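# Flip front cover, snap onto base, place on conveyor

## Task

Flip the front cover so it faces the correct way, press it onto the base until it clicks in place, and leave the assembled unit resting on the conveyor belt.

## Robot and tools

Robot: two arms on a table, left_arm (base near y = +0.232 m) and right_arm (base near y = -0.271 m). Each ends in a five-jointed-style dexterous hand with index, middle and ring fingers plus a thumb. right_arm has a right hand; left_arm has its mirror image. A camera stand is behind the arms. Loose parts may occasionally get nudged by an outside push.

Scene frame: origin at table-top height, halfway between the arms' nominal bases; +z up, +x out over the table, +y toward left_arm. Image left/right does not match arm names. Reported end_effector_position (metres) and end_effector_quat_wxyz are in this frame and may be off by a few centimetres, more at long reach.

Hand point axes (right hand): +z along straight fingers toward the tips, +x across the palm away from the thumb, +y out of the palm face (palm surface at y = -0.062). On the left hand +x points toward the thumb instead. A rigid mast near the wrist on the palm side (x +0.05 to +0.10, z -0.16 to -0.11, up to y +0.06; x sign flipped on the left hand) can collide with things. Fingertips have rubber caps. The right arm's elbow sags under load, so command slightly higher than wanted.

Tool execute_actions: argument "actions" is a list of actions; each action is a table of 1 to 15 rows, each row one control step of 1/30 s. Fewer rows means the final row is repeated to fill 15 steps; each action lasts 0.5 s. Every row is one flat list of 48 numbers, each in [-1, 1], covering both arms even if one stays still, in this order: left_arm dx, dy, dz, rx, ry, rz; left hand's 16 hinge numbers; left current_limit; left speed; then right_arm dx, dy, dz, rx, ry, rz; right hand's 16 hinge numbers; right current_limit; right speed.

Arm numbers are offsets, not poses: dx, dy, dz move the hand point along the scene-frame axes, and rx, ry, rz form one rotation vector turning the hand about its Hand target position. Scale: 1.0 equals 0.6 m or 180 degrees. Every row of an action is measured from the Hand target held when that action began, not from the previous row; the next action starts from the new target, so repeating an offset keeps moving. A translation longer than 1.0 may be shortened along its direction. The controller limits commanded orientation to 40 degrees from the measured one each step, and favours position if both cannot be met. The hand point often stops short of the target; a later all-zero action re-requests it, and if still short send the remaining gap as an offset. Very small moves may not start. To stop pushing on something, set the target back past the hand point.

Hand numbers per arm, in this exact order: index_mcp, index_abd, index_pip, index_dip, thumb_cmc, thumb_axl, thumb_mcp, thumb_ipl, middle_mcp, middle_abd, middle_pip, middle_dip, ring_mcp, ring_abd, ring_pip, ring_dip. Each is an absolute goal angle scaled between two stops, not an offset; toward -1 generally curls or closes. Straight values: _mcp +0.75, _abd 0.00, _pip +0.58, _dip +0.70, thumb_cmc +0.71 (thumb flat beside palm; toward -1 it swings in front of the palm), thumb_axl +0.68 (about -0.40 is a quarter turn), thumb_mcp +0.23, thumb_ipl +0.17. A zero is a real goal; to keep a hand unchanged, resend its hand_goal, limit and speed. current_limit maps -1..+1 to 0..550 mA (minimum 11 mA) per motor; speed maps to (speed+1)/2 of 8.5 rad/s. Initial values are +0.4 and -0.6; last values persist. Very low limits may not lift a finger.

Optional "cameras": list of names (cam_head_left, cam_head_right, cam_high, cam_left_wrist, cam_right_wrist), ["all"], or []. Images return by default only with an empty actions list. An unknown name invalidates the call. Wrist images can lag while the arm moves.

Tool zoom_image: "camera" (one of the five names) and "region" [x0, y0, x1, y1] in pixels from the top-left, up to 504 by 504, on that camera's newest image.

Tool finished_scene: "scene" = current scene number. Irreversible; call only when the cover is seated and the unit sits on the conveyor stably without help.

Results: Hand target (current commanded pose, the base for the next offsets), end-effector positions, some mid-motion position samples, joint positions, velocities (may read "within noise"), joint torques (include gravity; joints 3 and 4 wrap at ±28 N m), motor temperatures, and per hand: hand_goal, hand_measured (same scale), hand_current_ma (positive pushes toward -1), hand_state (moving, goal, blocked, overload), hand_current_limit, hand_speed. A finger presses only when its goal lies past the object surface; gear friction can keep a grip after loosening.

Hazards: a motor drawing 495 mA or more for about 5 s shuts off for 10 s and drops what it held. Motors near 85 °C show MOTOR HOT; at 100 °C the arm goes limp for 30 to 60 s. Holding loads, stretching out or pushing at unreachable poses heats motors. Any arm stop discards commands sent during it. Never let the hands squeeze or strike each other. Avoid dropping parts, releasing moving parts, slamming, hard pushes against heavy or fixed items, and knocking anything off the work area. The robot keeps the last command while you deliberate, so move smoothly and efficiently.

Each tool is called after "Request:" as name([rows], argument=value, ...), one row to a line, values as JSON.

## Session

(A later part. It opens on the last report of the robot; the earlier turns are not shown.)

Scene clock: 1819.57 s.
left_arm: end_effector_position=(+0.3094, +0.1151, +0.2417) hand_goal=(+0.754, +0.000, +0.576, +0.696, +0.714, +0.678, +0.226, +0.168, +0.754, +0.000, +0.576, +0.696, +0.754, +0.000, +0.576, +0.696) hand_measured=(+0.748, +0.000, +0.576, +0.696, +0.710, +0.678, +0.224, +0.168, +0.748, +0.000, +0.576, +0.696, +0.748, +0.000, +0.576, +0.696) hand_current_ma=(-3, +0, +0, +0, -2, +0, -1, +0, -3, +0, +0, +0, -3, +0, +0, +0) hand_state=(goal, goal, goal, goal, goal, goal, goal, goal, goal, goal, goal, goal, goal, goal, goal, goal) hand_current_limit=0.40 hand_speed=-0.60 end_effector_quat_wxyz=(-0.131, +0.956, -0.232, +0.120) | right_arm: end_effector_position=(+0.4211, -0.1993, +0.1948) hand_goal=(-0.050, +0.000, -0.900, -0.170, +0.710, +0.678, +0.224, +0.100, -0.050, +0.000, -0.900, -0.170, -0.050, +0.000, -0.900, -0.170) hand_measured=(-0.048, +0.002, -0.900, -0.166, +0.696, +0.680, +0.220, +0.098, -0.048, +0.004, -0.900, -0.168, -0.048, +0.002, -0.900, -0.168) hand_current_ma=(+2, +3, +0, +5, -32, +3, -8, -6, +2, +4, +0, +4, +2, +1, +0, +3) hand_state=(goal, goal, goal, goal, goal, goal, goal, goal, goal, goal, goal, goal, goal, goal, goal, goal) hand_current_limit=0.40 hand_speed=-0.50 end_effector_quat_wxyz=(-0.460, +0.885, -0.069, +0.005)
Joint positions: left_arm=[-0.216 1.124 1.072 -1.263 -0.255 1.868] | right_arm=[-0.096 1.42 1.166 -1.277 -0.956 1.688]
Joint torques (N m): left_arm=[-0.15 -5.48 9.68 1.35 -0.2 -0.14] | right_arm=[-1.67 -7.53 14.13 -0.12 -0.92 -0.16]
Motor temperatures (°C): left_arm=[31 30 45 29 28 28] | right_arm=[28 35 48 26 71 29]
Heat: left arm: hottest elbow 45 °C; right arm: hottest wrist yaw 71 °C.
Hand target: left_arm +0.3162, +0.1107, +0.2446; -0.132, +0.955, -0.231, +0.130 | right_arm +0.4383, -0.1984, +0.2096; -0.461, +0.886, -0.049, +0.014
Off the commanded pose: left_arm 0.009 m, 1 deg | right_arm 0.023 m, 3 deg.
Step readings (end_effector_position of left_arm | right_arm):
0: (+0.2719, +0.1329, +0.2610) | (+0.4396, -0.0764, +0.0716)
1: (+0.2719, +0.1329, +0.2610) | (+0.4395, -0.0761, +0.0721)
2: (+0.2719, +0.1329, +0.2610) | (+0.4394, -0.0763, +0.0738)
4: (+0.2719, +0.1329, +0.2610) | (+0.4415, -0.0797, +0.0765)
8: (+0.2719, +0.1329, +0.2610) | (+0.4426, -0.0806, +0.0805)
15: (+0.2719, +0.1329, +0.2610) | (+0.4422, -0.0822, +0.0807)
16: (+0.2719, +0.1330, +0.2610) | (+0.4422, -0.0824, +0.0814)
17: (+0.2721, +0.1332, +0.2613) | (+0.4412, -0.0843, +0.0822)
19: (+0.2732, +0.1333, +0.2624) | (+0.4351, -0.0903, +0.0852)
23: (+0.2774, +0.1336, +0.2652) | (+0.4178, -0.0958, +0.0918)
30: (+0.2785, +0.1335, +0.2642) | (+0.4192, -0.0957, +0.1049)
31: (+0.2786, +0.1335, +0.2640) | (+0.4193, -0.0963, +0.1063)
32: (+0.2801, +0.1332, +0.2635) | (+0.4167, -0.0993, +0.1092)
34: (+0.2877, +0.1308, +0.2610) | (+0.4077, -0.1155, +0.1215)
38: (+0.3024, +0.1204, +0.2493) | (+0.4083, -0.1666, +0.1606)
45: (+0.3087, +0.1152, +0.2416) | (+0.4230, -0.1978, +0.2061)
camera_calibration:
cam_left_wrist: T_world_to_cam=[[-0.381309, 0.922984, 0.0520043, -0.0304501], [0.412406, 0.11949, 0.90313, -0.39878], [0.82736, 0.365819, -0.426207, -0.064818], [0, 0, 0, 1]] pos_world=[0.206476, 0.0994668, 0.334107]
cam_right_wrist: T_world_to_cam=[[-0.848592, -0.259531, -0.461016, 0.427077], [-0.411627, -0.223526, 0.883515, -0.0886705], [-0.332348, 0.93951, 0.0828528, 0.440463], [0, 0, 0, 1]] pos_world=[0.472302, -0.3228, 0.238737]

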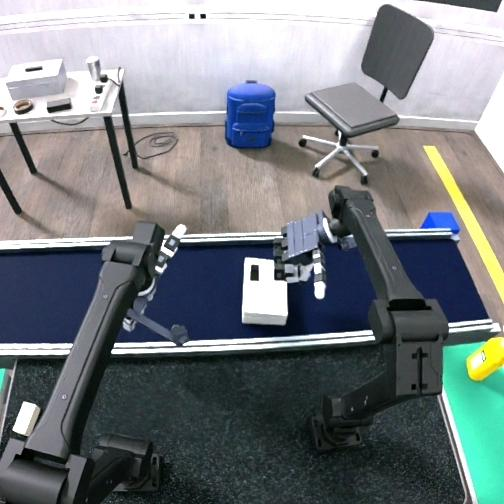

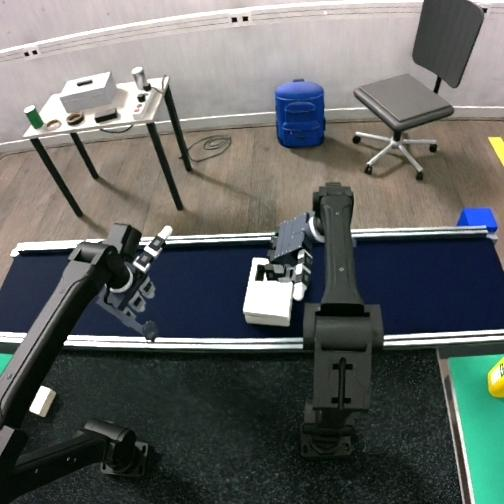

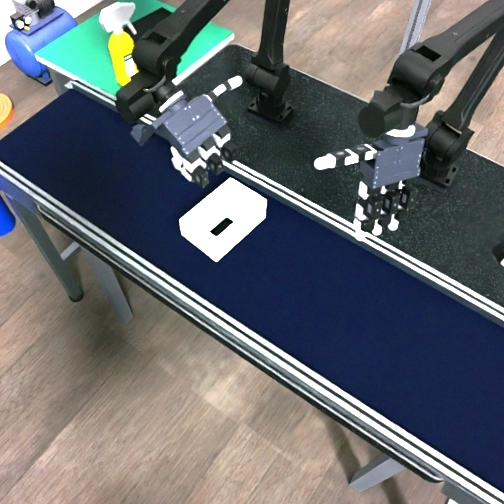

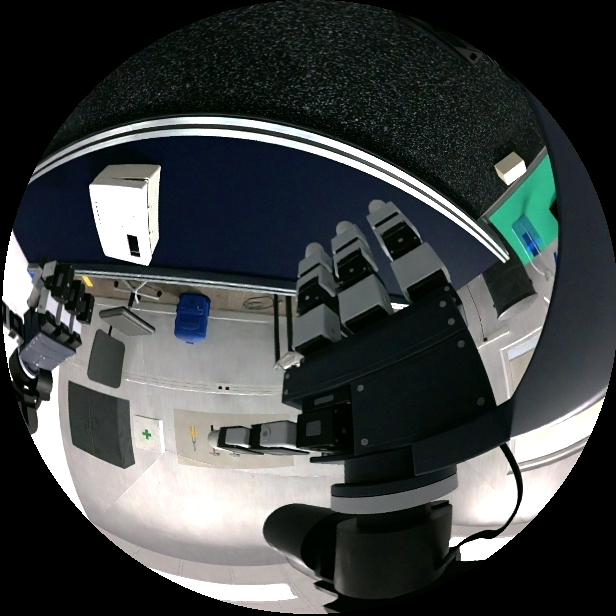

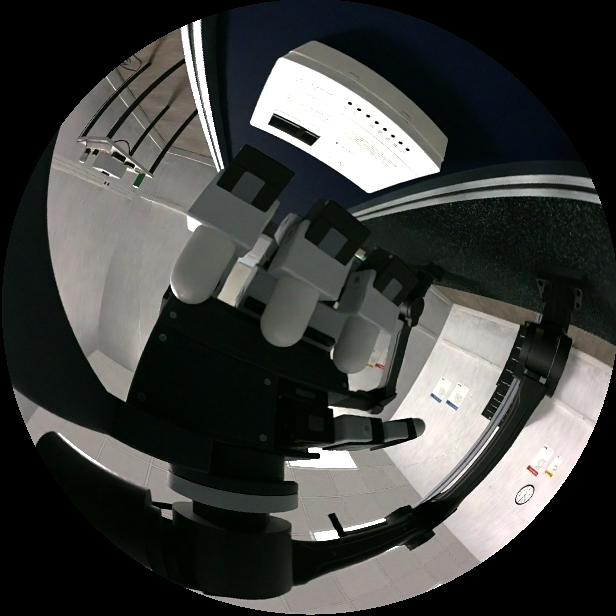

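Request:
execute_actions([
  [[0,0,0,0,0,0,-0.4,0,-0.9,-0.17,0.714,0.678,0.226,0.168,-0.4,0,-0.9,-0.17,-0.4,0,-0.9,-0.17,0.4,-0.2,0,0,0,0,0,0,-0.05,0,-0.9,-0.17,0.71,0.678,0.2247,0.1,-0.05,0,-0.9,-0.17,-0.05,0,-0.9,-0.17,0.4,-0.5]],
  [[0.02,-0.03,-0.08,0,0,0,-0.4,0,-0.9,-0.17,0.714,0.678,0.226,0.168,-0.4,0,-0.9,-0.17,-0.4,0,-0.9,-0.17,0.4,-0.2,0,0,0,0,0,0,-0.05,0,-0.9,-0.17,0.71,0.678,0.2247,0.1,-0.05,0,-0.9,-0.17,-0.05,0,-0.9,-0.17,0.4,-0.5]],
  [[0.02,-0.03,-0.08,0,0,0,-0.4,0,-0.9,-0.17,0.714,0.678,0.226,0.168,-0.4,0,-0.9,-0.17,-0.4,0,-0.9,-0.17,0.4,-0.2,0,0,0,0,0,0,-0.05,0,-0.9,-0.17,0.71,0.678,0.2247,0.1,-0.05,0,-0.9,-0.17,-0.05,0,-0.9,-0.17,0.4,-0.5]],
], cameras=["cam_left_wrist","cam_head_right"])

Request:
zoom_image(camera="cam_left_wrist", region=[20, 140, 190, 310])

Scene clock: 1845.40 s.
left_arm: end_effector_position=(+0.3346, +0.0798, +0.1479) hand_goal=(-0.400, +0.000, -0.900, -0.170, +0.714, +0.678, +0.226, +0.168, -0.400, +0.000, -0.900, -0.170, -0.400, +0.000, -0.900, -0.170) hand_measured=(-0.366, +0.000, -0.770, -0.138, +0.710, +0.678, +0.224, +0.168, -0.362, +0.000, -0.774, -0.132, -0.360, +0.000, -0.778, -0.132) hand_current_ma=(+53, +0, +385, +46, -2, +0, -1, +0, +63, +0, +366, +59, +70, +0, +353, +60) hand_state=(blocked, goal, blocked, blocked, goal, goal, goal, goal, blocked, goal, blocked, blocked, blocked, goal, blocked, blocked) hand_current_limit=0.40 hand_speed=-0.20 end_effector_quat_wxyz=(-0.132, +0.956, -0.232, +0.122) | right_arm: end_effector_position=(+0.4197, -0.1996, +0.1970) hand_goal=(-0.050, +0.000, -0.900, -0.170, +0.710, +0.678, +0.224, +0.100, -0.050, +0.000, -0.900, -0.170, -0.050, +0.000, -0.900, -0.170) hand_measured=(-0.048, +0.002, -0.900, -0.166, +0.696, +0.680, +0.220, +0.098, -0.048, +0.004, -0.900, -0.168, -0.048, +0.002, -0.900, -0.168) hand_current_ma=(+2, +3, +0, +5, -32, +3, -8, -6, +2, +4, +0, +4, +2, +1, +0, +3) hand_state=(goal, goal, goal, goal, goal, goal, goal, goal, goal, goal, goal, goal, goal, goal, goal, goal) hand_current_limit=0.40 hand_speed=-0.50 end_effector_quat_wxyz=(-0.460, +0.886, -0.063, +0.001)
Joint positions: left_arm=[-0.299 1.269 0.936 -1.002 -0.276 1.785] | right_arm=[-0.096 1.423 1.175 -1.304 -0.956 1.663]
Joint torques (N m): left_arm=[-0.21 -6.71 8.84 1.25 -0.04 -0.19] | right_arm=[-1.67 -7 14.26 -0.16 -0.92 -0.14]
Motor temperatures (°C): left_arm=[31 30 46 29 29 28] | right_arm=[28 35 50 25 50 27]
Heat: left arm: hottest elbow 46 °C; right arm: hottest elbow 50 °C.
Hand target: left_arm +0.3402, +0.0749, +0.1487; -0.132, +0.955, -0.231, +0.130 | right_arm +0.4382, -0.1984, +0.2095; -0.461, +0.886, -0.049, +0.014
Off the commanded pose: left_arm 0.008 m, 1 deg | right_arm 0.022 m, 2 deg.
Step readings (end_effector_position of left_arm | right_arm):
0: (+0.3094, +0.1151, +0.2417) | (+0.4211, -0.1993, +0.1948)
1: (+0.3096, +0.1153, +0.2417) | (+0.4211, -0.1993, +0.1948)
2: (+0.3099, +0.1158, +0.2416) | (+0.4207, -0.1993, +0.1948)
4: (+0.3100, +0.1158, +0.2417) | (+0.4195, -0.1993, +0.1954)
8: (+0.3099, +0.1155, +0.2417) | (+0.4192, -0.1994, +0.1970)
15: (+0.3099, +0.1155, +0.2417) | (+0.4196, -0.1996, +0.1973)
16: (+0.3104, +0.1152, +0.2418) | (+0.4197, -0.1996, +0.1972)
17: (+0.3121, +0.1139, +0.2403) | (+0.4196, -0.1996, +0.1972)
19: (+0.3168, +0.1106, +0.2343) | (+0.4196, -0.1996, +0.1970)
23: (+0.3180, +0.1017, +0.2103) | (+0.4196, -0.1996, +0.1970)
30: (+0.3218, +0.0976, +0.1957) | (+0.4196, -0.1996, +0.1970)
31: (+0.3224, +0.0974, +0.1957) | (+0.4196, -0.1996, +0.1970)
32: (+0.3245, +0.0960, +0.1945) | (+0.4196, -0.1996, +0.1970)
34: (+0.3300, +0.0928, +0.1888) | (+0.4196, -0.1996, +0.1970)
38: (+0.3315, +0.0841, +0.1640) | (+0.4197, -0.1996, +0.1970)
45: (+0.3335, +0.0802, +0.1476) | (+0.4197, -0.1996, +0.1970)
camera_calibration:
cam_left_wrist: T_world_to_cam=[[-0.381426, 0.922986, 0.0511018, 0.0167739], [0.408935, 0.118899, 0.904785, -0.319221], [0.829027, 0.366006, -0.422792, -0.113917], [0, 0, 0, 1]] pos_world=[0.231379, 0.0641673, 0.239805]
Images, in order (width x height): cam_head_right 504x504, cam_left_wrist 616x616.

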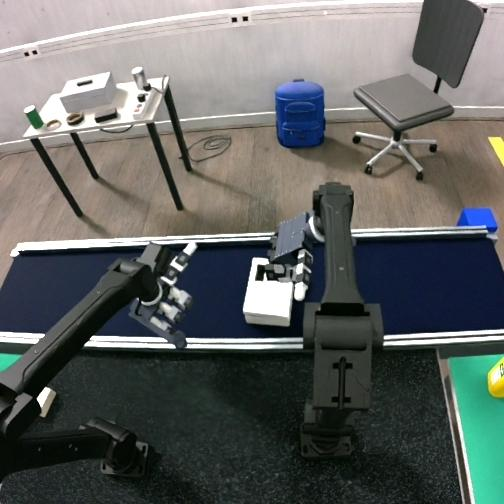

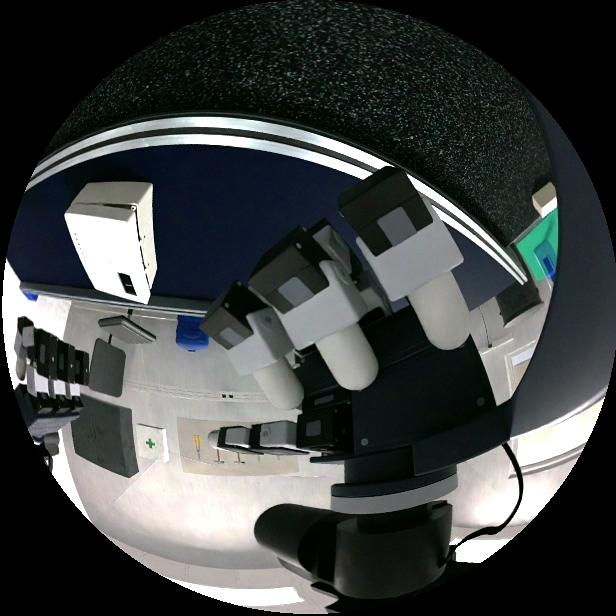

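Scaled by 2.965 from the camera's 616x616 image, which has a finer 880x880 frame.

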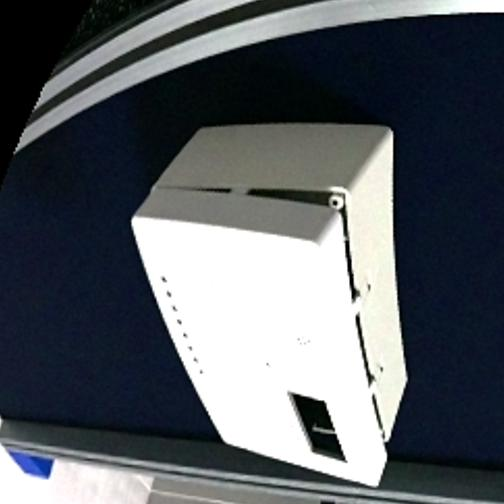

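Request:
zoom_image(camera="cam_left_wrist", region=[60, 175, 160, 245])

Request:
zoom_image(camera="cam_left_wrist", region=[110, 190, 170, 310])

Scaled by 5.040 from the camera's 616x616 image, which has a finer 880x880 frame.

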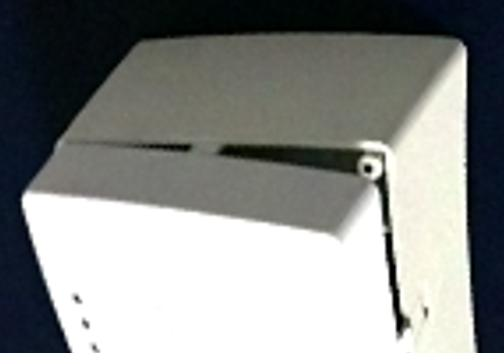

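Scaled by 4.200 from the camera's 616x616 image, which has a finer 880x880 frame.

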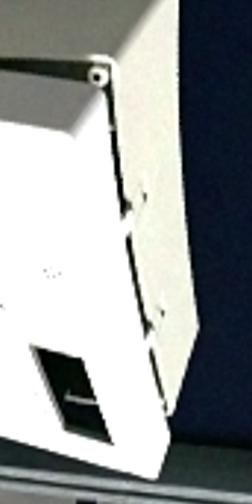

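Request:
zoom_image(camera="cam_left_wrist", region=[120, 220, 160, 260])

Request:
zoom_image(camera="cam_left_wrist", region=[125, 250, 165, 290])

Scaled by 12.600 from the camera's 616x616 image, which has a finer 880x880 frame.

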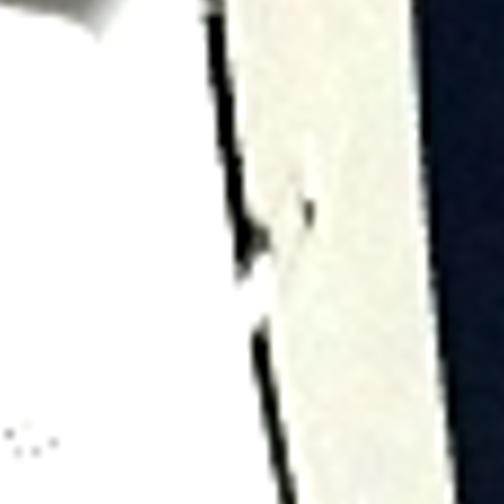

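Scaled by 12.600 from the camera's 616x616 image, which has a finer 880x880 frame.

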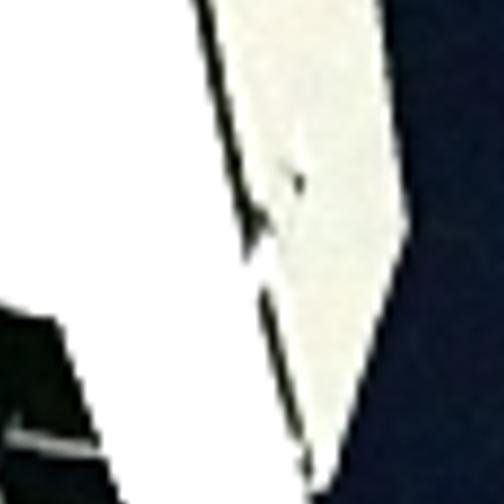

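Request:
execute_actions([
  [[0,0,0,0,0,0,-0.35,0,-0.74,-0.13,0.714,0.678,0.226,0.168,-0.35,0,-0.74,-0.13,-0.35,0,-0.74,-0.13,0.2,-0.2,-0.06,-0.02,-0.08,0,0,0,-0.05,0,-0.9,-0.17,0.71,0.678,0.2247,0.1,-0.05,0,-0.9,-0.17,-0.05,0,-0.9,-0.17,0.2,-0.5]],
], cameras=["cam_right_wrist","cam_head_right"])

Request:
zoom_image(camera="cam_right_wrist", region=[240, 20, 460, 220])

Scene clock: 1882.57 s.
left_arm: end_effector_position=(+0.3348, +0.0800, +0.1479) hand_goal=(-0.350, +0.000, -0.740, -0.130, +0.714, +0.678, +0.226, +0.168, -0.350, +0.000, -0.740, -0.130, -0.350, +0.000, -0.740, -0.130) hand_measured=(-0.342, +0.000, -0.736, -0.128, +0.710, +0.678, +0.224, +0.168, -0.342, +0.000, -0.736, -0.128, -0.340, +0.000, -0.738, -0.128) hand_current_ma=(+5, +0, +2, +1, -2, +0, -1, +0, +6, +0, +1, +1, +8, +0, +1, +1) hand_state=(goal, goal, goal, goal, goal, goal, goal, goal, goal, goal, goal, goal, goal, goal, goal, goal) hand_current_limit=0.20 hand_speed=-0.20 end_effector_quat_wxyz=(-0.132, +0.956, -0.231, +0.122) | right_arm: end_effector_position=(+0.4033, -0.2077, +0.1632) hand_goal=(-0.050, +0.000, -0.900, -0.170, +0.710, +0.678, +0.224, +0.100, -0.050, +0.000, -0.900, -0.170, -0.050, +0.000, -0.900, -0.170) hand_measured=(-0.048, +0.002, -0.900, -0.166, +0.696, +0.680, +0.220, +0.098, -0.048, +0.004, -0.900, -0.168, -0.048, +0.002, -0.900, -0.168) hand_current_ma=(+2, +3, +0, +5, -31, +3, -8, -6, +2, +4, +0, +4, +2, +1, +0, +3) hand_state=(goal, goal, goal, goal, goal, goal, goal, goal, goal, goal, goal, goal, goal, goal, goal, goal) hand_current_limit=0.20 hand_speed=-0.50 end_effector_quat_wxyz=(-0.461, +0.886, -0.053, +0.006)
Joint positions: left_arm=[-0.299 1.269 0.936 -1.002 -0.277 1.784] | right_arm=[-0.119 1.41 1.07 -1.245 -0.958 1.6]
Joint torques (N m): left_arm=[-0.21 -6.71 8.84 1.26 -0.02 -0.17] | right_arm=[-2.67 -8.82 7.82 0.55 -0.85 -0.15]
Motor temperatures (°C): left_arm=[31 30 44 29 28 28] | right_arm=[28 35 57 25 45 26]
Heat: left arm: hottest elbow 44 °C; right arm: hottest elbow 57 °C.
Hand target: left_arm +0.3402, +0.0749, +0.1487; -0.132, +0.955, -0.231, +0.130 | right_arm +0.4022, -0.2104, +0.1616; -0.461, +0.886, -0.049, +0.014
Off the commanded pose: left_arm 0.008 m, 1 deg | right_arm 0.003 m, 1 deg.
Step readings (end_effector_position of left_arm | right_arm):
0: (+0.3347, +0.0798, +0.1479) | (+0.4197, -0.1996, +0.1970)
1: (+0.3347, +0.0798, +0.1479) | (+0.4197, -0.1996, +0.1970)
2: (+0.3347, +0.0799, +0.1479) | (+0.4202, -0.1997, +0.1967)
4: (+0.3348, +0.0800, +0.1479) | (+0.4202, -0.2009, +0.1919)
8: (+0.3348, +0.0800, +0.1479) | (+0.4065, -0.2043, +0.1726)
15: (+0.3348, +0.0800, +0.1479) | (+0.4023, -0.2075, +0.1633)
camera_calibration:
cam_right_wrist: T_world_to_cam=[[-0.832511, -0.282697, -0.476453, 0.386469], [-0.42133, -0.235352, 0.875837, -0.0672472], [-0.35973, 0.929888, 0.0768244, 0.455203], [0, 0, 0, 1]] pos_world=[0.457157, -0.329861, 0.208061]
Images, in order (width x height): cam_head_right 504x504, cam_right_wrist 616x616.

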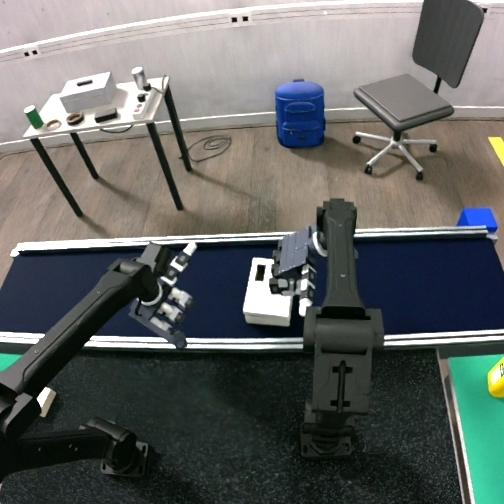

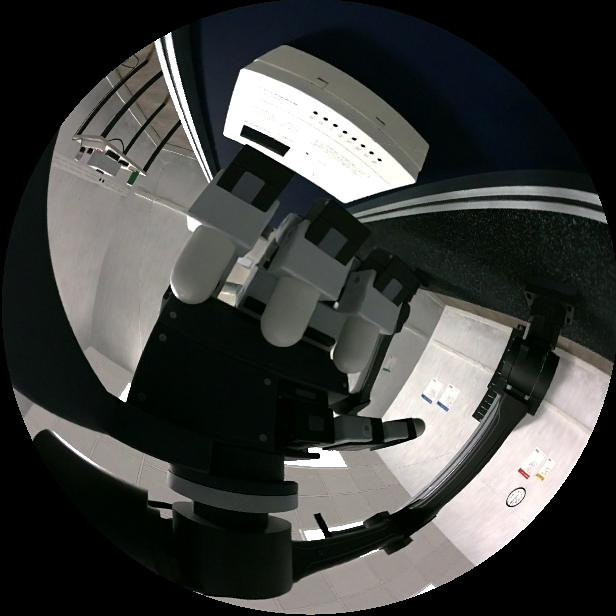

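Scaled by 2.291 from the camera's 616x616 image, which has a finer 880x880 frame.

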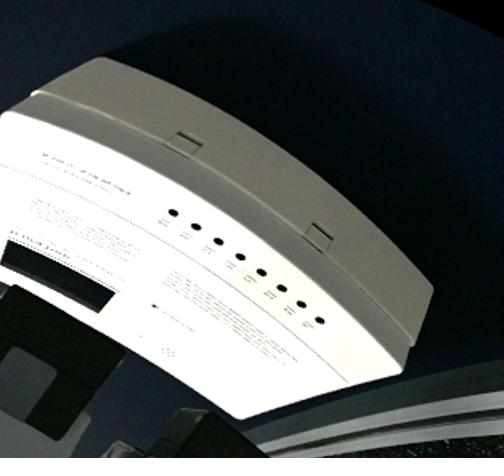

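Request:
zoom_image(camera="cam_right_wrist", region=[290, 60, 350, 120])

Request:
zoom_image(camera="cam_right_wrist", region=[350, 100, 440, 190])

Request:
zoom_image(camera="cam_right_wrist", region=[215, 35, 305, 125])

Scaled by 8.400 from the camera's 616x616 image, which has a finer 880x880 frame.

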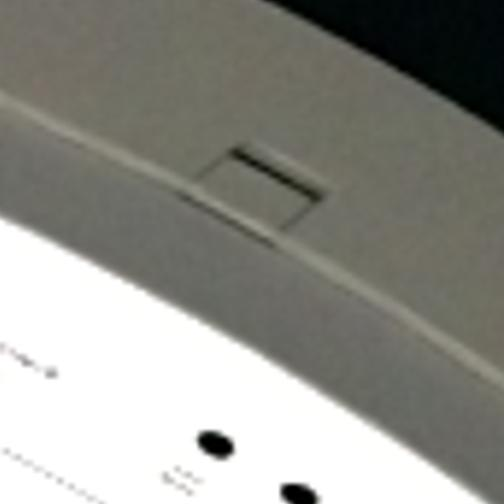

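Scaled by 5.600 from the camera's 616x616 image, which has a finer 880x880 frame.

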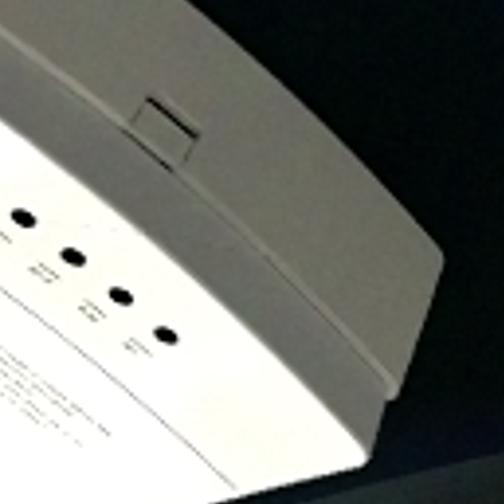

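Scaled by 5.600 from the camera's 616x616 image, which has a finer 880x880 frame.

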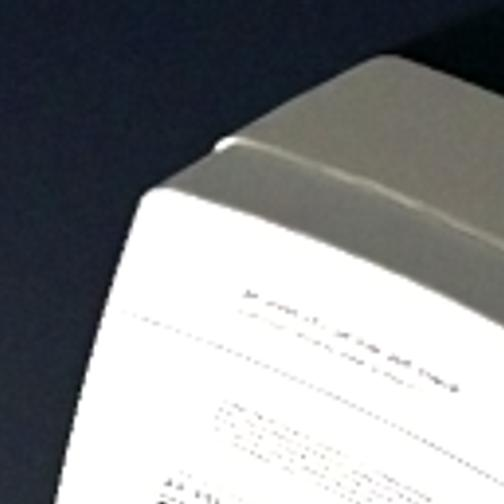

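Request:
zoom_image(camera="cam_right_wrist", region=[225, 110, 305, 170])

Request:
execute_actions(actions=[], cameras=["cam_left_wrist", "cam_high", "cam_head_left","cam_head_right"])

Request:
zoom_image(camera="cam_left_wrist", region=[100, 250, 160, 310])

Request:
zoom_image(camera="cam_high", region=[200, 205, 250, 250])

Request:
zoom_image(camera="cam_head_left", region=[240, 255, 290, 305])

Scaled by 6.300 from the camera's 616x616 image, which has a finer 880x880 frame.

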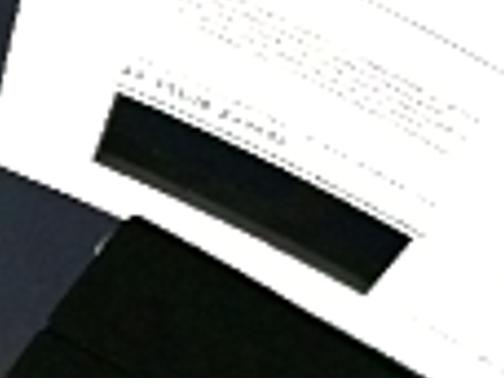

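Scene clock: 1911.83 s.
left_arm: end_effector_position=(+0.3348, +0.0800, +0.1479) hand_goal=(-0.350, +0.000, -0.740, -0.130, +0.714, +0.678, +0.226, +0.168, -0.350, +0.000, -0.740, -0.130, -0.350, +0.000, -0.740, -0.130) hand_measured=(-0.342, +0.000, -0.736, -0.128, +0.710, +0.678, +0.224, +0.168, -0.342, +0.000, -0.736, -0.128, -0.340, +0.000, -0.738, -0.128) hand_current_ma=(+5, +0, +2, +1, -2, +0, -1, +0, +6, +0, +1, +1, +8, +0, +1, +1) hand_state=(goal, goal, goal, goal, goal, goal, goal, goal, goal, goal, goal, goal, goal, goal, goal, goal) hand_current_limit=0.20 hand_speed=-0.20 end_effector_quat_wxyz=(-0.132, +0.956, -0.231, +0.122) | right_arm: end_effector_position=(+0.4035, -0.2077, +0.1632) hand_goal=(-0.050, +0.000, -0.900, -0.170, +0.710, +0.678, +0.224, +0.100, -0.050, +0.000, -0.900, -0.170, -0.050, +0.000, -0.900, -0.170) hand_measured=(-0.048, +0.002, -0.900, -0.166, +0.696, +0.680, +0.220, +0.098, -0.048, +0.004, -0.900, -0.168, -0.048, +0.002, -0.900, -0.168) hand_current_ma=(+2, +3, +0, +5, -31, +3, -8, -6, +2, +4, +0, +4, +2, +1, +0, +3) hand_state=(goal, goal, goal, goal, goal, goal, goal, goal, goal, goal, goal, goal, goal, goal, goal, goal) hand_current_limit=0.20 hand_speed=-0.50 end_effector_quat_wxyz=(-0.461, +0.886, -0.052, +0.007)
Joint positions: left_arm=[-0.299 1.269 0.936 -1.002 -0.277 1.784] | right_arm=[-0.119 1.41 1.07 -1.245 -0.958 1.599]
Joint velocities: within noise
Joint torques (N m): left_arm=[-0.21 -6.71 8.83 1.26 -0.02 -0.17] | right_arm=[-2.73 -8.76 7.82 0.55 -0.86 -0.15]
Motor temperatures (°C): left_arm=[31 31 44 29 28 28] | right_arm=[28 35 51 25 42 26]
Heat: left arm: hottest elbow 44 °C; right arm: hottest elbow 51 °C.
Hand target: left_arm +0.3402, +0.0749, +0.1487; -0.132, +0.955, -0.231, +0.130 | right_arm +0.4022, -0.2104, +0.1616; -0.461, +0.886, -0.049, +0.014
Off the commanded pose: left_arm 0.008 m, 1 deg | right_arm 0.003 m, 1 deg.
camera_calibration:
cam_left_wrist: T_world_to_cam=[[-0.382265, 0.922625, 0.0513493, 0.0169703], [0.408478, 0.118874, 0.904995, -0.319204], [0.828866, 0.366923, -0.422313, -0.114137], [0, 0, 0, 1]] pos_world=[0.231479, 0.0641671, 0.239805]
Images, in order (width x height): cam_head_left 504x504, cam_head_right 504x504, cam_high 504x504, cam_left_wrist 616x616.

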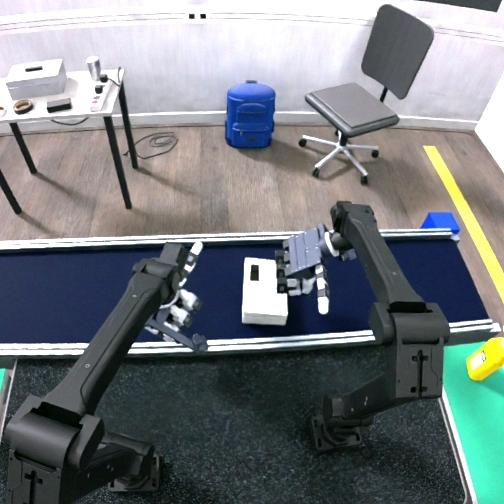

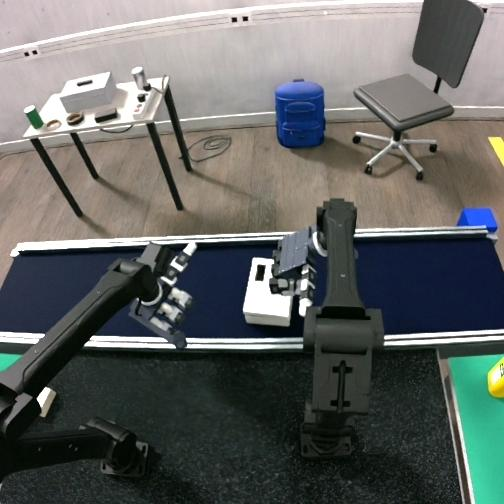

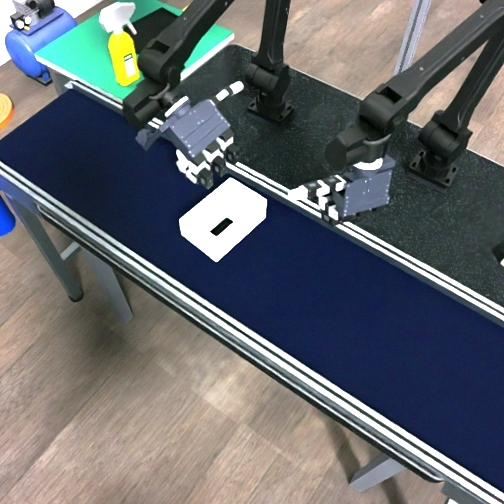

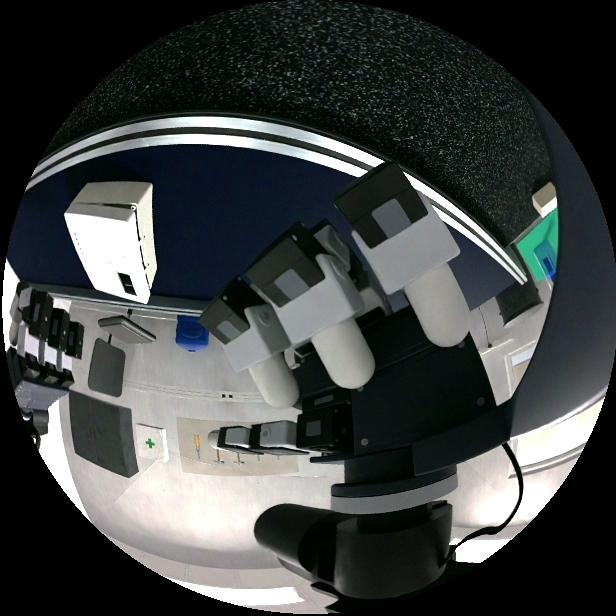

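Scaled by 8.400 from the camera's 616x616 image, which has a finer 880x880 frame.

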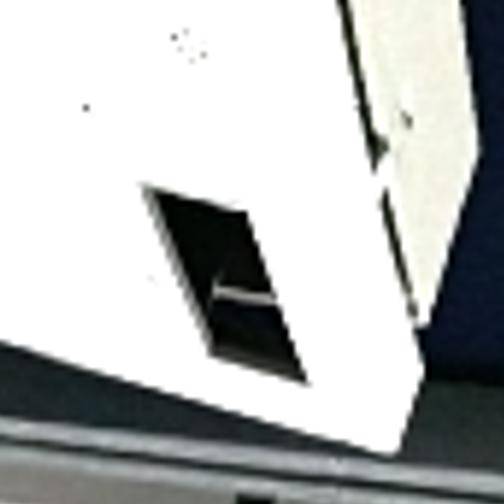

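Scaled by 10.080.

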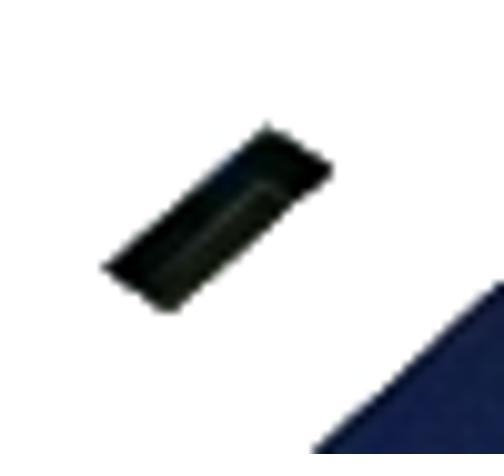

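Scaled by 10.080.

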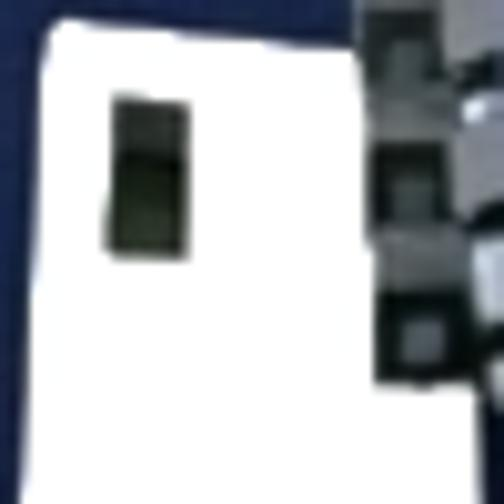

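Request:
execute_actions([
  [[0,0.04,0,0,0,0,-0.35,0,-0.74,-0.13,0.714,0.678,0.226,0.168,-0.35,0,-0.74,-0.13,-0.35,0,-0.74,-0.13,0.2,-0.2,0.05,0,0.1,0,0,0,0.96,0,0.025,0.19,-0.571,0.678,0.2247,-0.1027,0.96,0,0.025,0.19,1.0,0,0.5,0.6,0.3,-0.4]],
  [[0,0,0,0,0,0,-0.35,0,-0.74,-0.13,0.714,0.678,0.226,0.168,-0.35,0,-0.74,-0.13,-0.35,0,-0.74,-0.13,0.2,-0.2,0.04,0.137,0,-0.0057,0.0094,-0.0095,0.96,0,0.025,0.19,-0.571,0.678,0.2247,-0.1027,0.96,0,0.025,0.19,1.0,0,0.5,0.6,0.3,-0.4]],
  [[0,0,0,0,0,0,-0.35,0,-0.74,-0.13,0.714,0.678,0.226,0.168,-0.35,0,-0.74,-0.13,-0.35,0,-0.74,-0.13,0.2,-0.2,0,0,-0.11,0,0,0,0.96,0,0.025,0.19,-0.571,0.678,0.2247,-0.1027,0.96,0,0.025,0.19,1.0,0,0.5,0.6,0.1,-0.75]],
], cameras=["cam_left_wrist","cam_right_wrist","cam_head_right"])

Request:
zoom_image(camera="cam_left_wrist", region=[20, 140, 190, 310])

Scene clock: 1960.53 s.
left_arm: end_effector_position=(+0.3367, +0.0969, +0.1434) hand_goal=(-0.350, +0.000, -0.740, -0.130, +0.714, +0.678, +0.226, +0.168, -0.350, +0.000, -0.740, -0.130, -0.350, +0.000, -0.740, -0.130) hand_measured=(-0.342, +0.000, -0.736, -0.128, +0.710, +0.678, +0.224, +0.168, -0.342, +0.000, -0.736, -0.128, -0.340, +0.000, -0.738, -0.128) hand_current_ma=(+5, +0, +2, +1, -2, +0, -1, +0, +6, +0, +1, +1, +8, +0, +1, +1) hand_state=(goal, goal, goal, goal, goal, goal, goal, goal, goal, goal, goal, goal, goal, goal, goal, goal) hand_current_limit=0.20 hand_speed=-0.20 end_effector_quat_wxyz=(-0.133, +0.956, -0.233, +0.118) | right_arm: end_effector_position=(+0.4574, -0.1260, +0.1647) hand_goal=(+0.960, +0.000, +0.026, +0.190, -0.570, +0.678, +0.224, -0.102, +0.960, +0.000, +0.026, +0.190, +1.000, +0.000, +0.500, +0.600) hand_measured=(+0.942, +0.002, +0.022, +0.188, -0.570, +0.680, +0.220, -0.100, +0.944, +0.002, +0.022, +0.188, +0.984, +0.002, +0.494, +0.598) hand_current_ma=(-45, +3, -8, -4, +0, +3, -6, +3, -38, +3, -6, -3, -41, +1, -11, -4) hand_state=(goal, goal, goal, goal, goal, goal, goal, goal, goal, goal, goal, goal, goal, goal, goal, goal) hand_current_limit=0.10 hand_speed=-0.75 end_effector_quat_wxyz=(-0.455, +0.889, -0.058, +0.014)
Joint positions: left_arm=[-0.252 1.269 0.925 -0.986 -0.266 1.834] | right_arm=[0.082 1.489 1.154 -0.95 -0.913 1.961]
Joint torques (N m): left_arm=[1.08 -8.18 8.18 1.24 0.18 0.01] | right_arm=[-2.43 -9 8.61 1.24 -0.85 0.03]
Heat: left arm: hottest elbow 43 °C; right arm: hottest elbow 48 °C.
Hand target: left_arm +0.3401, +0.0988, +0.1486; -0.132, +0.955, -0.231, +0.130 | right_arm +0.4561, -0.1281, +0.1556; -0.452, +0.889, -0.069, +0.008
Off the commanded pose: left_arm 0.007 m, 1 deg | right_arm 0.009 m, 1 deg.
Step readings (end_effector_position of left_arm | right_arm):
0: (+0.3348, +0.0800, +0.1479) | (+0.4035, -0.2077, +0.1632)
1: (+0.3348, +0.0799, +0.1479) | (+0.4034, -0.2077, +0.1632)
2: (+0.3351, +0.0799, +0.1480) | (+0.4018, -0.2076, +0.1637)
4: (+0.3359, +0.0813, +0.1477) | (+0.3993, -0.2074, +0.1688)
8: (+0.3373, +0.0914, +0.1450) | (+0.4080, -0.2081, +0.1918)
15: (+0.3370, +0.0969, +0.1435) | (+0.4182, -0.2089, +0.2106)
16: (+0.3370, +0.0969, +0.1435) | (+0.4176, -0.2084, +0.2107)
17: (+0.3369, +0.0969, +0.1434) | (+0.4177, -0.2042, +0.2107)
19: (+0.3369, +0.0969, +0.1434) | (+0.4242, -0.1920, +0.2106)
23: (+0.3368, +0.0968, +0.1434) | (+0.4327, -0.1470, +0.2098)
30: (+0.3367, +0.0969, +0.1434) | (+0.4348, -0.1260, +0.2074)
31: (+0.3367, +0.0969, +0.1434) | (+0.4361, -0.1268, +0.2073)
32: (+0.3367, +0.0969, +0.1434) | (+0.4402, -0.1272, +0.2071)
34: (+0.3367, +0.0969, +0.1434) | (+0.4514, -0.1264, +0.2045)
38: (+0.3367, +0.0969, +0.1434) | (+0.4574, -0.1260, +0.1856)
45: (+0.3367, +0.0969, +0.1434) | (+0.4560, -0.1263, +0.1645)
camera_calibration:
cam_left_wrist: T_world_to_cam=[[-0.380581, 0.922992, 0.0569559, 0.00093965], [0.415736, 0.115756, 0.902089, -0.319719], [0.826028, 0.366996, -0.427776, -0.122147], [0, 0, 0, 1]] pos_world=[0.234174, 0.0809698, 0.23611]
cam_right_wrist: T_world_to_cam=[[-0.833381, -0.275761, -0.47899, 0.456966], [-0.432124, -0.215234, 0.875753, -0.0190153], [-0.344594, 0.936819, 0.0602088, 0.395197], [0, 0, 0, 1]] pos_world=[0.508792, -0.248307, 0.21174]
Images, in order (width x height): cam_head_right 504x504, cam_left_wrist 616x616, cam_right_wrist 616x616.

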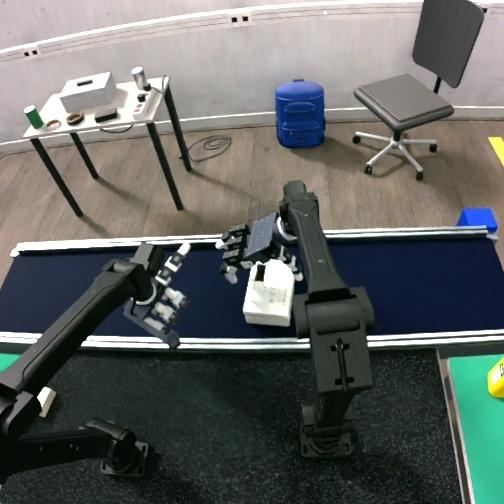

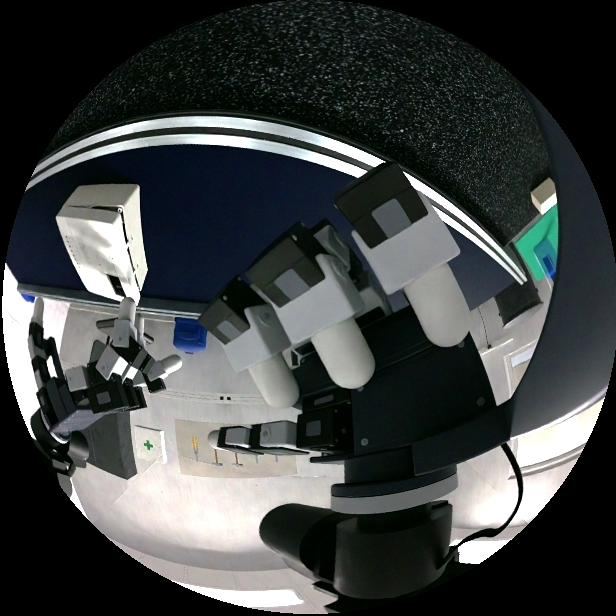

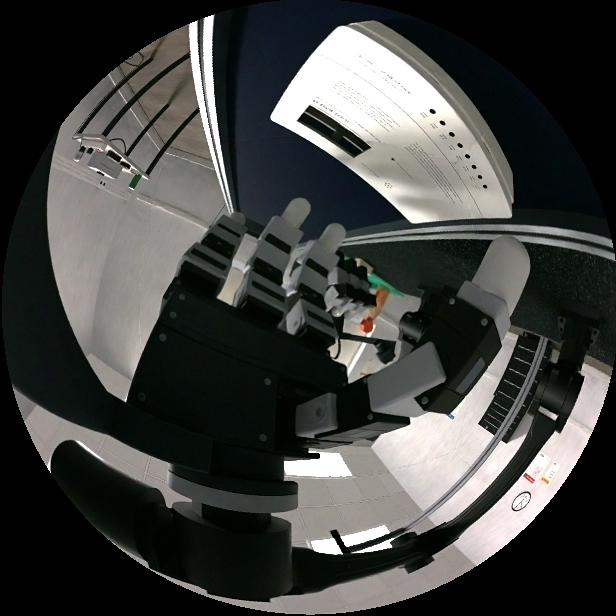

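Scaled by 2.965 from the camera's 616x616 image, which has a finer 880x880 frame.

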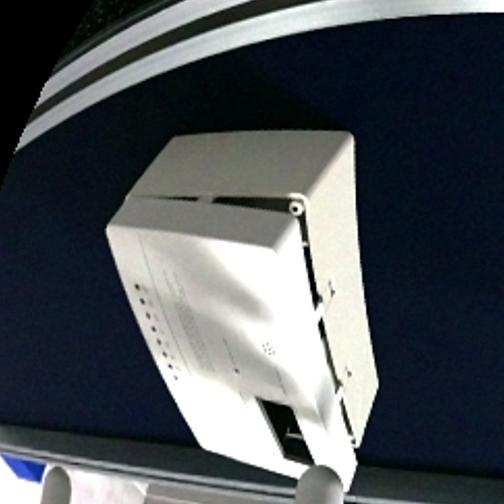

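Request:
execute_actions([
  [[0,0,0,0,0,0,-0.35,0,-0.74,-0.13,0.714,0.678,0.226,0.168,-0.35,0,-0.74,-0.13,-0.35,0,-0.74,-0.13,0.2,-0.2,0.007,0,-0.055,0,0,0,0.96,0,0.025,0.19,-0.571,0.678,0.2247,-0.1027,0.96,0,0.025,0.19,1.0,0,0.5,0.6,0.1,-0.75]],
  [[0,0,0,0,0,0,-0.35,0,-0.74,-0.13,0.714,0.678,0.226,0.168,-0.35,0,-0.74,-0.13,-0.35,0,-0.74,-0.13,0.2,-0.2,0.007,0,-0.045,0,0,0,0.96,0,0.025,0.19,-0.571,0.678,0.2247,-0.1027,0.96,0,0.025,0.19,1.0,0,0.5,0.6,0.1,-0.75]],
], cameras=["cam_left_wrist","cam_head_left","cam_head_right","cam_right_wrist"])

Scene clock: 1981.27 s.
left_arm: end_effector_position=(+0.3367, +0.0969, +0.1434) hand_goal=(-0.350, +0.000, -0.740, -0.130, +0.714, +0.678, +0.226, +0.168, -0.350, +0.000, -0.740, -0.130, -0.350, +0.000, -0.740, -0.130) hand_measured=(-0.342, +0.000, -0.736, -0.128, +0.710, +0.678, +0.224, +0.168, -0.342, +0.000, -0.736, -0.128, -0.340, +0.000, -0.738, -0.128) hand_current_ma=(+5, +0, +2, +1, -2, +0, -1, +0, +6, +0, +1, +1, +8, +0, +1, +1) hand_state=(goal, goal, goal, goal, goal, goal, goal, goal, goal, goal, goal, goal, goal, goal, goal, goal) hand_current_limit=0.20 hand_speed=-0.20 end_effector_quat_wxyz=(-0.133, +0.956, -0.233, +0.118) | right_arm: end_effector_position=(+0.4670, -0.1248, +0.1064) hand_goal=(+0.960, +0.000, +0.026, +0.190, -0.570, +0.678, +0.224, -0.102, +0.960, +0.000, +0.026, +0.190, +1.000, +0.000, +0.500, +0.600) hand_measured=(+0.942, +0.002, +0.022, +0.188, -0.570, +0.680, +0.220, -0.100, +0.944, +0.002, +0.022, +0.188, +0.984, +0.002, +0.494, +0.598) hand_current_ma=(-45, +3, -8, -4, +0, +3, -6, +3, -38, +3, -6, -3, -41, +1, -11, -4) hand_state=(goal, goal, goal, goal, goal, goal, goal, goal, goal, goal, goal, goal, goal, goal, goal, goal) hand_current_limit=0.10 hand_speed=-0.75 end_effector_quat_wxyz=(-0.455, +0.889, -0.058, +0.015)
Joint positions: left_arm=[-0.252 1.269 0.925 -0.986 -0.266 1.834] | right_arm=[0.082 1.574 1.085 -0.794 -0.913 1.962]
Joint torques (N m): left_arm=[1.08 -8.12 8.17 1.25 0.18 0.02] | right_arm=[-2.61 -9.35 7.94 1.24 -0.87 0.02]
Heat: left arm: hottest elbow 42 °C; right arm: hottest elbow 48 °C.
Hand target: left_arm +0.3401, +0.0988, +0.1486; -0.132, +0.955, -0.231, +0.130 | right_arm +0.4646, -0.1281, +0.0955; -0.452, +0.889, -0.069, +0.008
Off the commanded pose: left_arm 0.007 m, 1 deg | right_arm 0.012 m, 1 deg.
Step readings (end_effector_position of left_arm | right_arm):
0: (+0.3367, +0.0969, +0.1434) | (+0.4574, -0.1260, +0.1647)
1: (+0.3367, +0.0969, +0.1434) | (+0.4576, -0.1259, +0.1647)
2: (+0.3367, +0.0969, +0.1434) | (+0.4586, -0.1258, +0.1638)
4: (+0.3367, +0.0969, +0.1434) | (+0.4613, -0.1255, +0.1598)
8: (+0.3367, +0.0969, +0.1434) | (+0.4614, -0.1255, +0.1450)
15: (+0.3367, +0.0969, +0.1434) | (+0.4616, -0.1255, +0.1330)
16: (+0.3367, +0.0969, +0.1434) | (+0.4621, -0.1254, +0.1330)
17: (+0.3367, +0.0969, +0.1434) | (+0.4632, -0.1253, +0.1324)
19: (+0.3367, +0.0969, +0.1434) | (+0.4663, -0.1249, +0.1293)
23: (+0.3367, +0.0969, +0.1434) | (+0.4672, -0.1248, +0.1170)
30: (+0.3367, +0.0969, +0.1434) | (+0.4664, -0.1249, +0.1064)
camera_calibration:
cam_left_wrist: T_world_to_cam=[[-0.380581, 0.922992, 0.0569559, 0.00093965], [0.415736, 0.115756, 0.902089, -0.319719], [0.826028, 0.366996, -0.427776, -0.122147], [0, 0, 0, 1]] pos_world=[0.234174, 0.0809698, 0.23611]
cam_right_wrist: T_world_to_cam=[[-0.832284, -0.275499, -0.481045, 0.437088], [-0.434219, -0.215456, 0.874661, 0.0373631], [-0.344613, 0.936845, 0.0596932, 0.401], [0, 0, 0, 1]] pos_world=[0.518195, -0.247207, 0.153642]
Images, in order (width x height): cam_head_left 504x504, cam_head_right 504x504, cam_left_wrist 616x616, cam_right_wrist 616x616.

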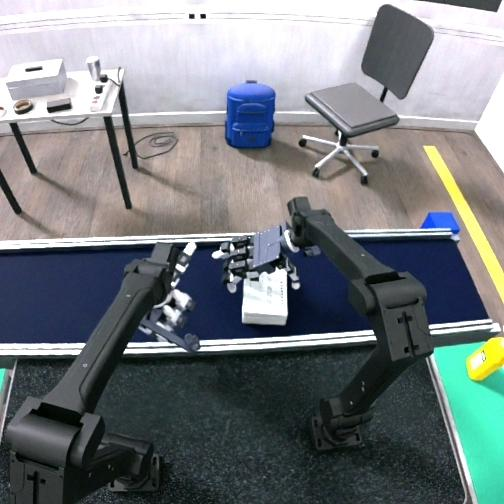

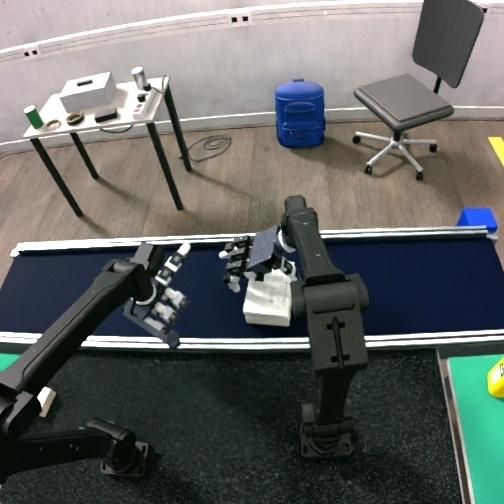

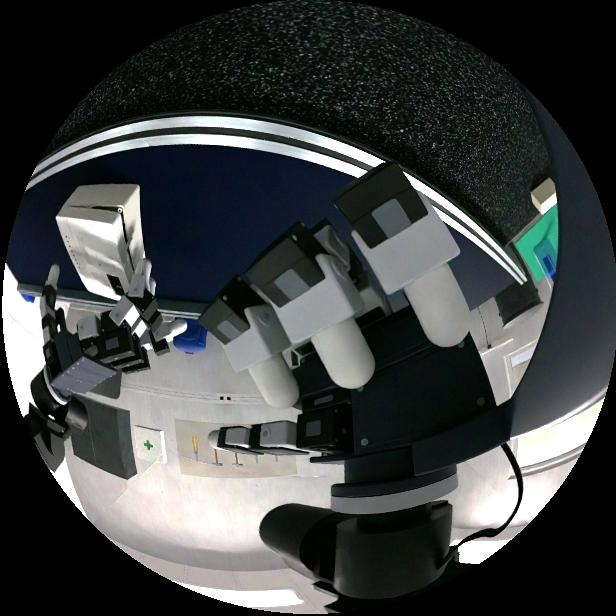

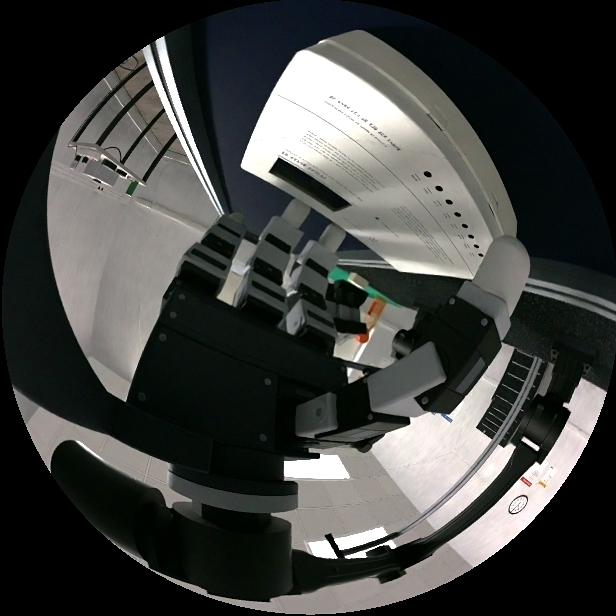

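Request:
zoom_image(camera="cam_left_wrist", region=[30, 160, 210, 360])

Request:
zoom_image(camera="cam_right_wrist", region=[200, 20, 560, 360])

Scaled by 2.520 from the camera's 616x616 image, which has a finer 880x880 frame.

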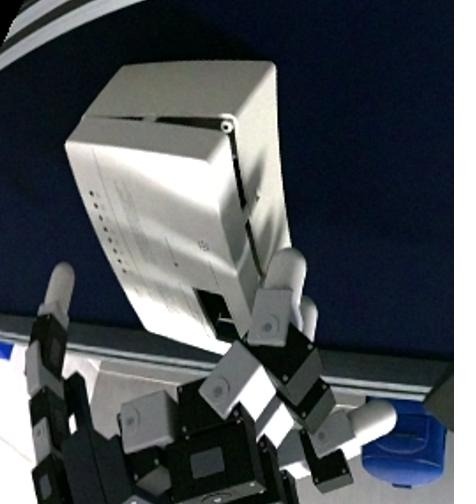

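Scaled by 1.400 from the camera's 616x616 image, which has a finer 880x880 frame.

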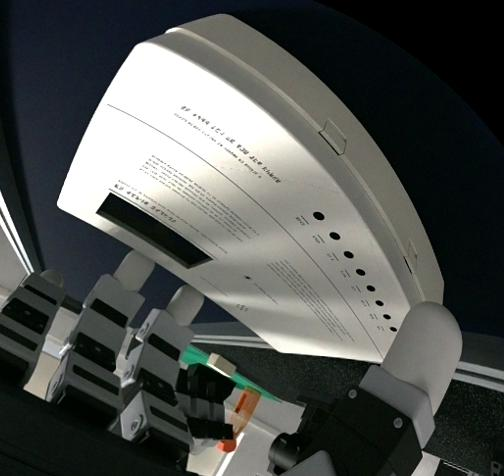

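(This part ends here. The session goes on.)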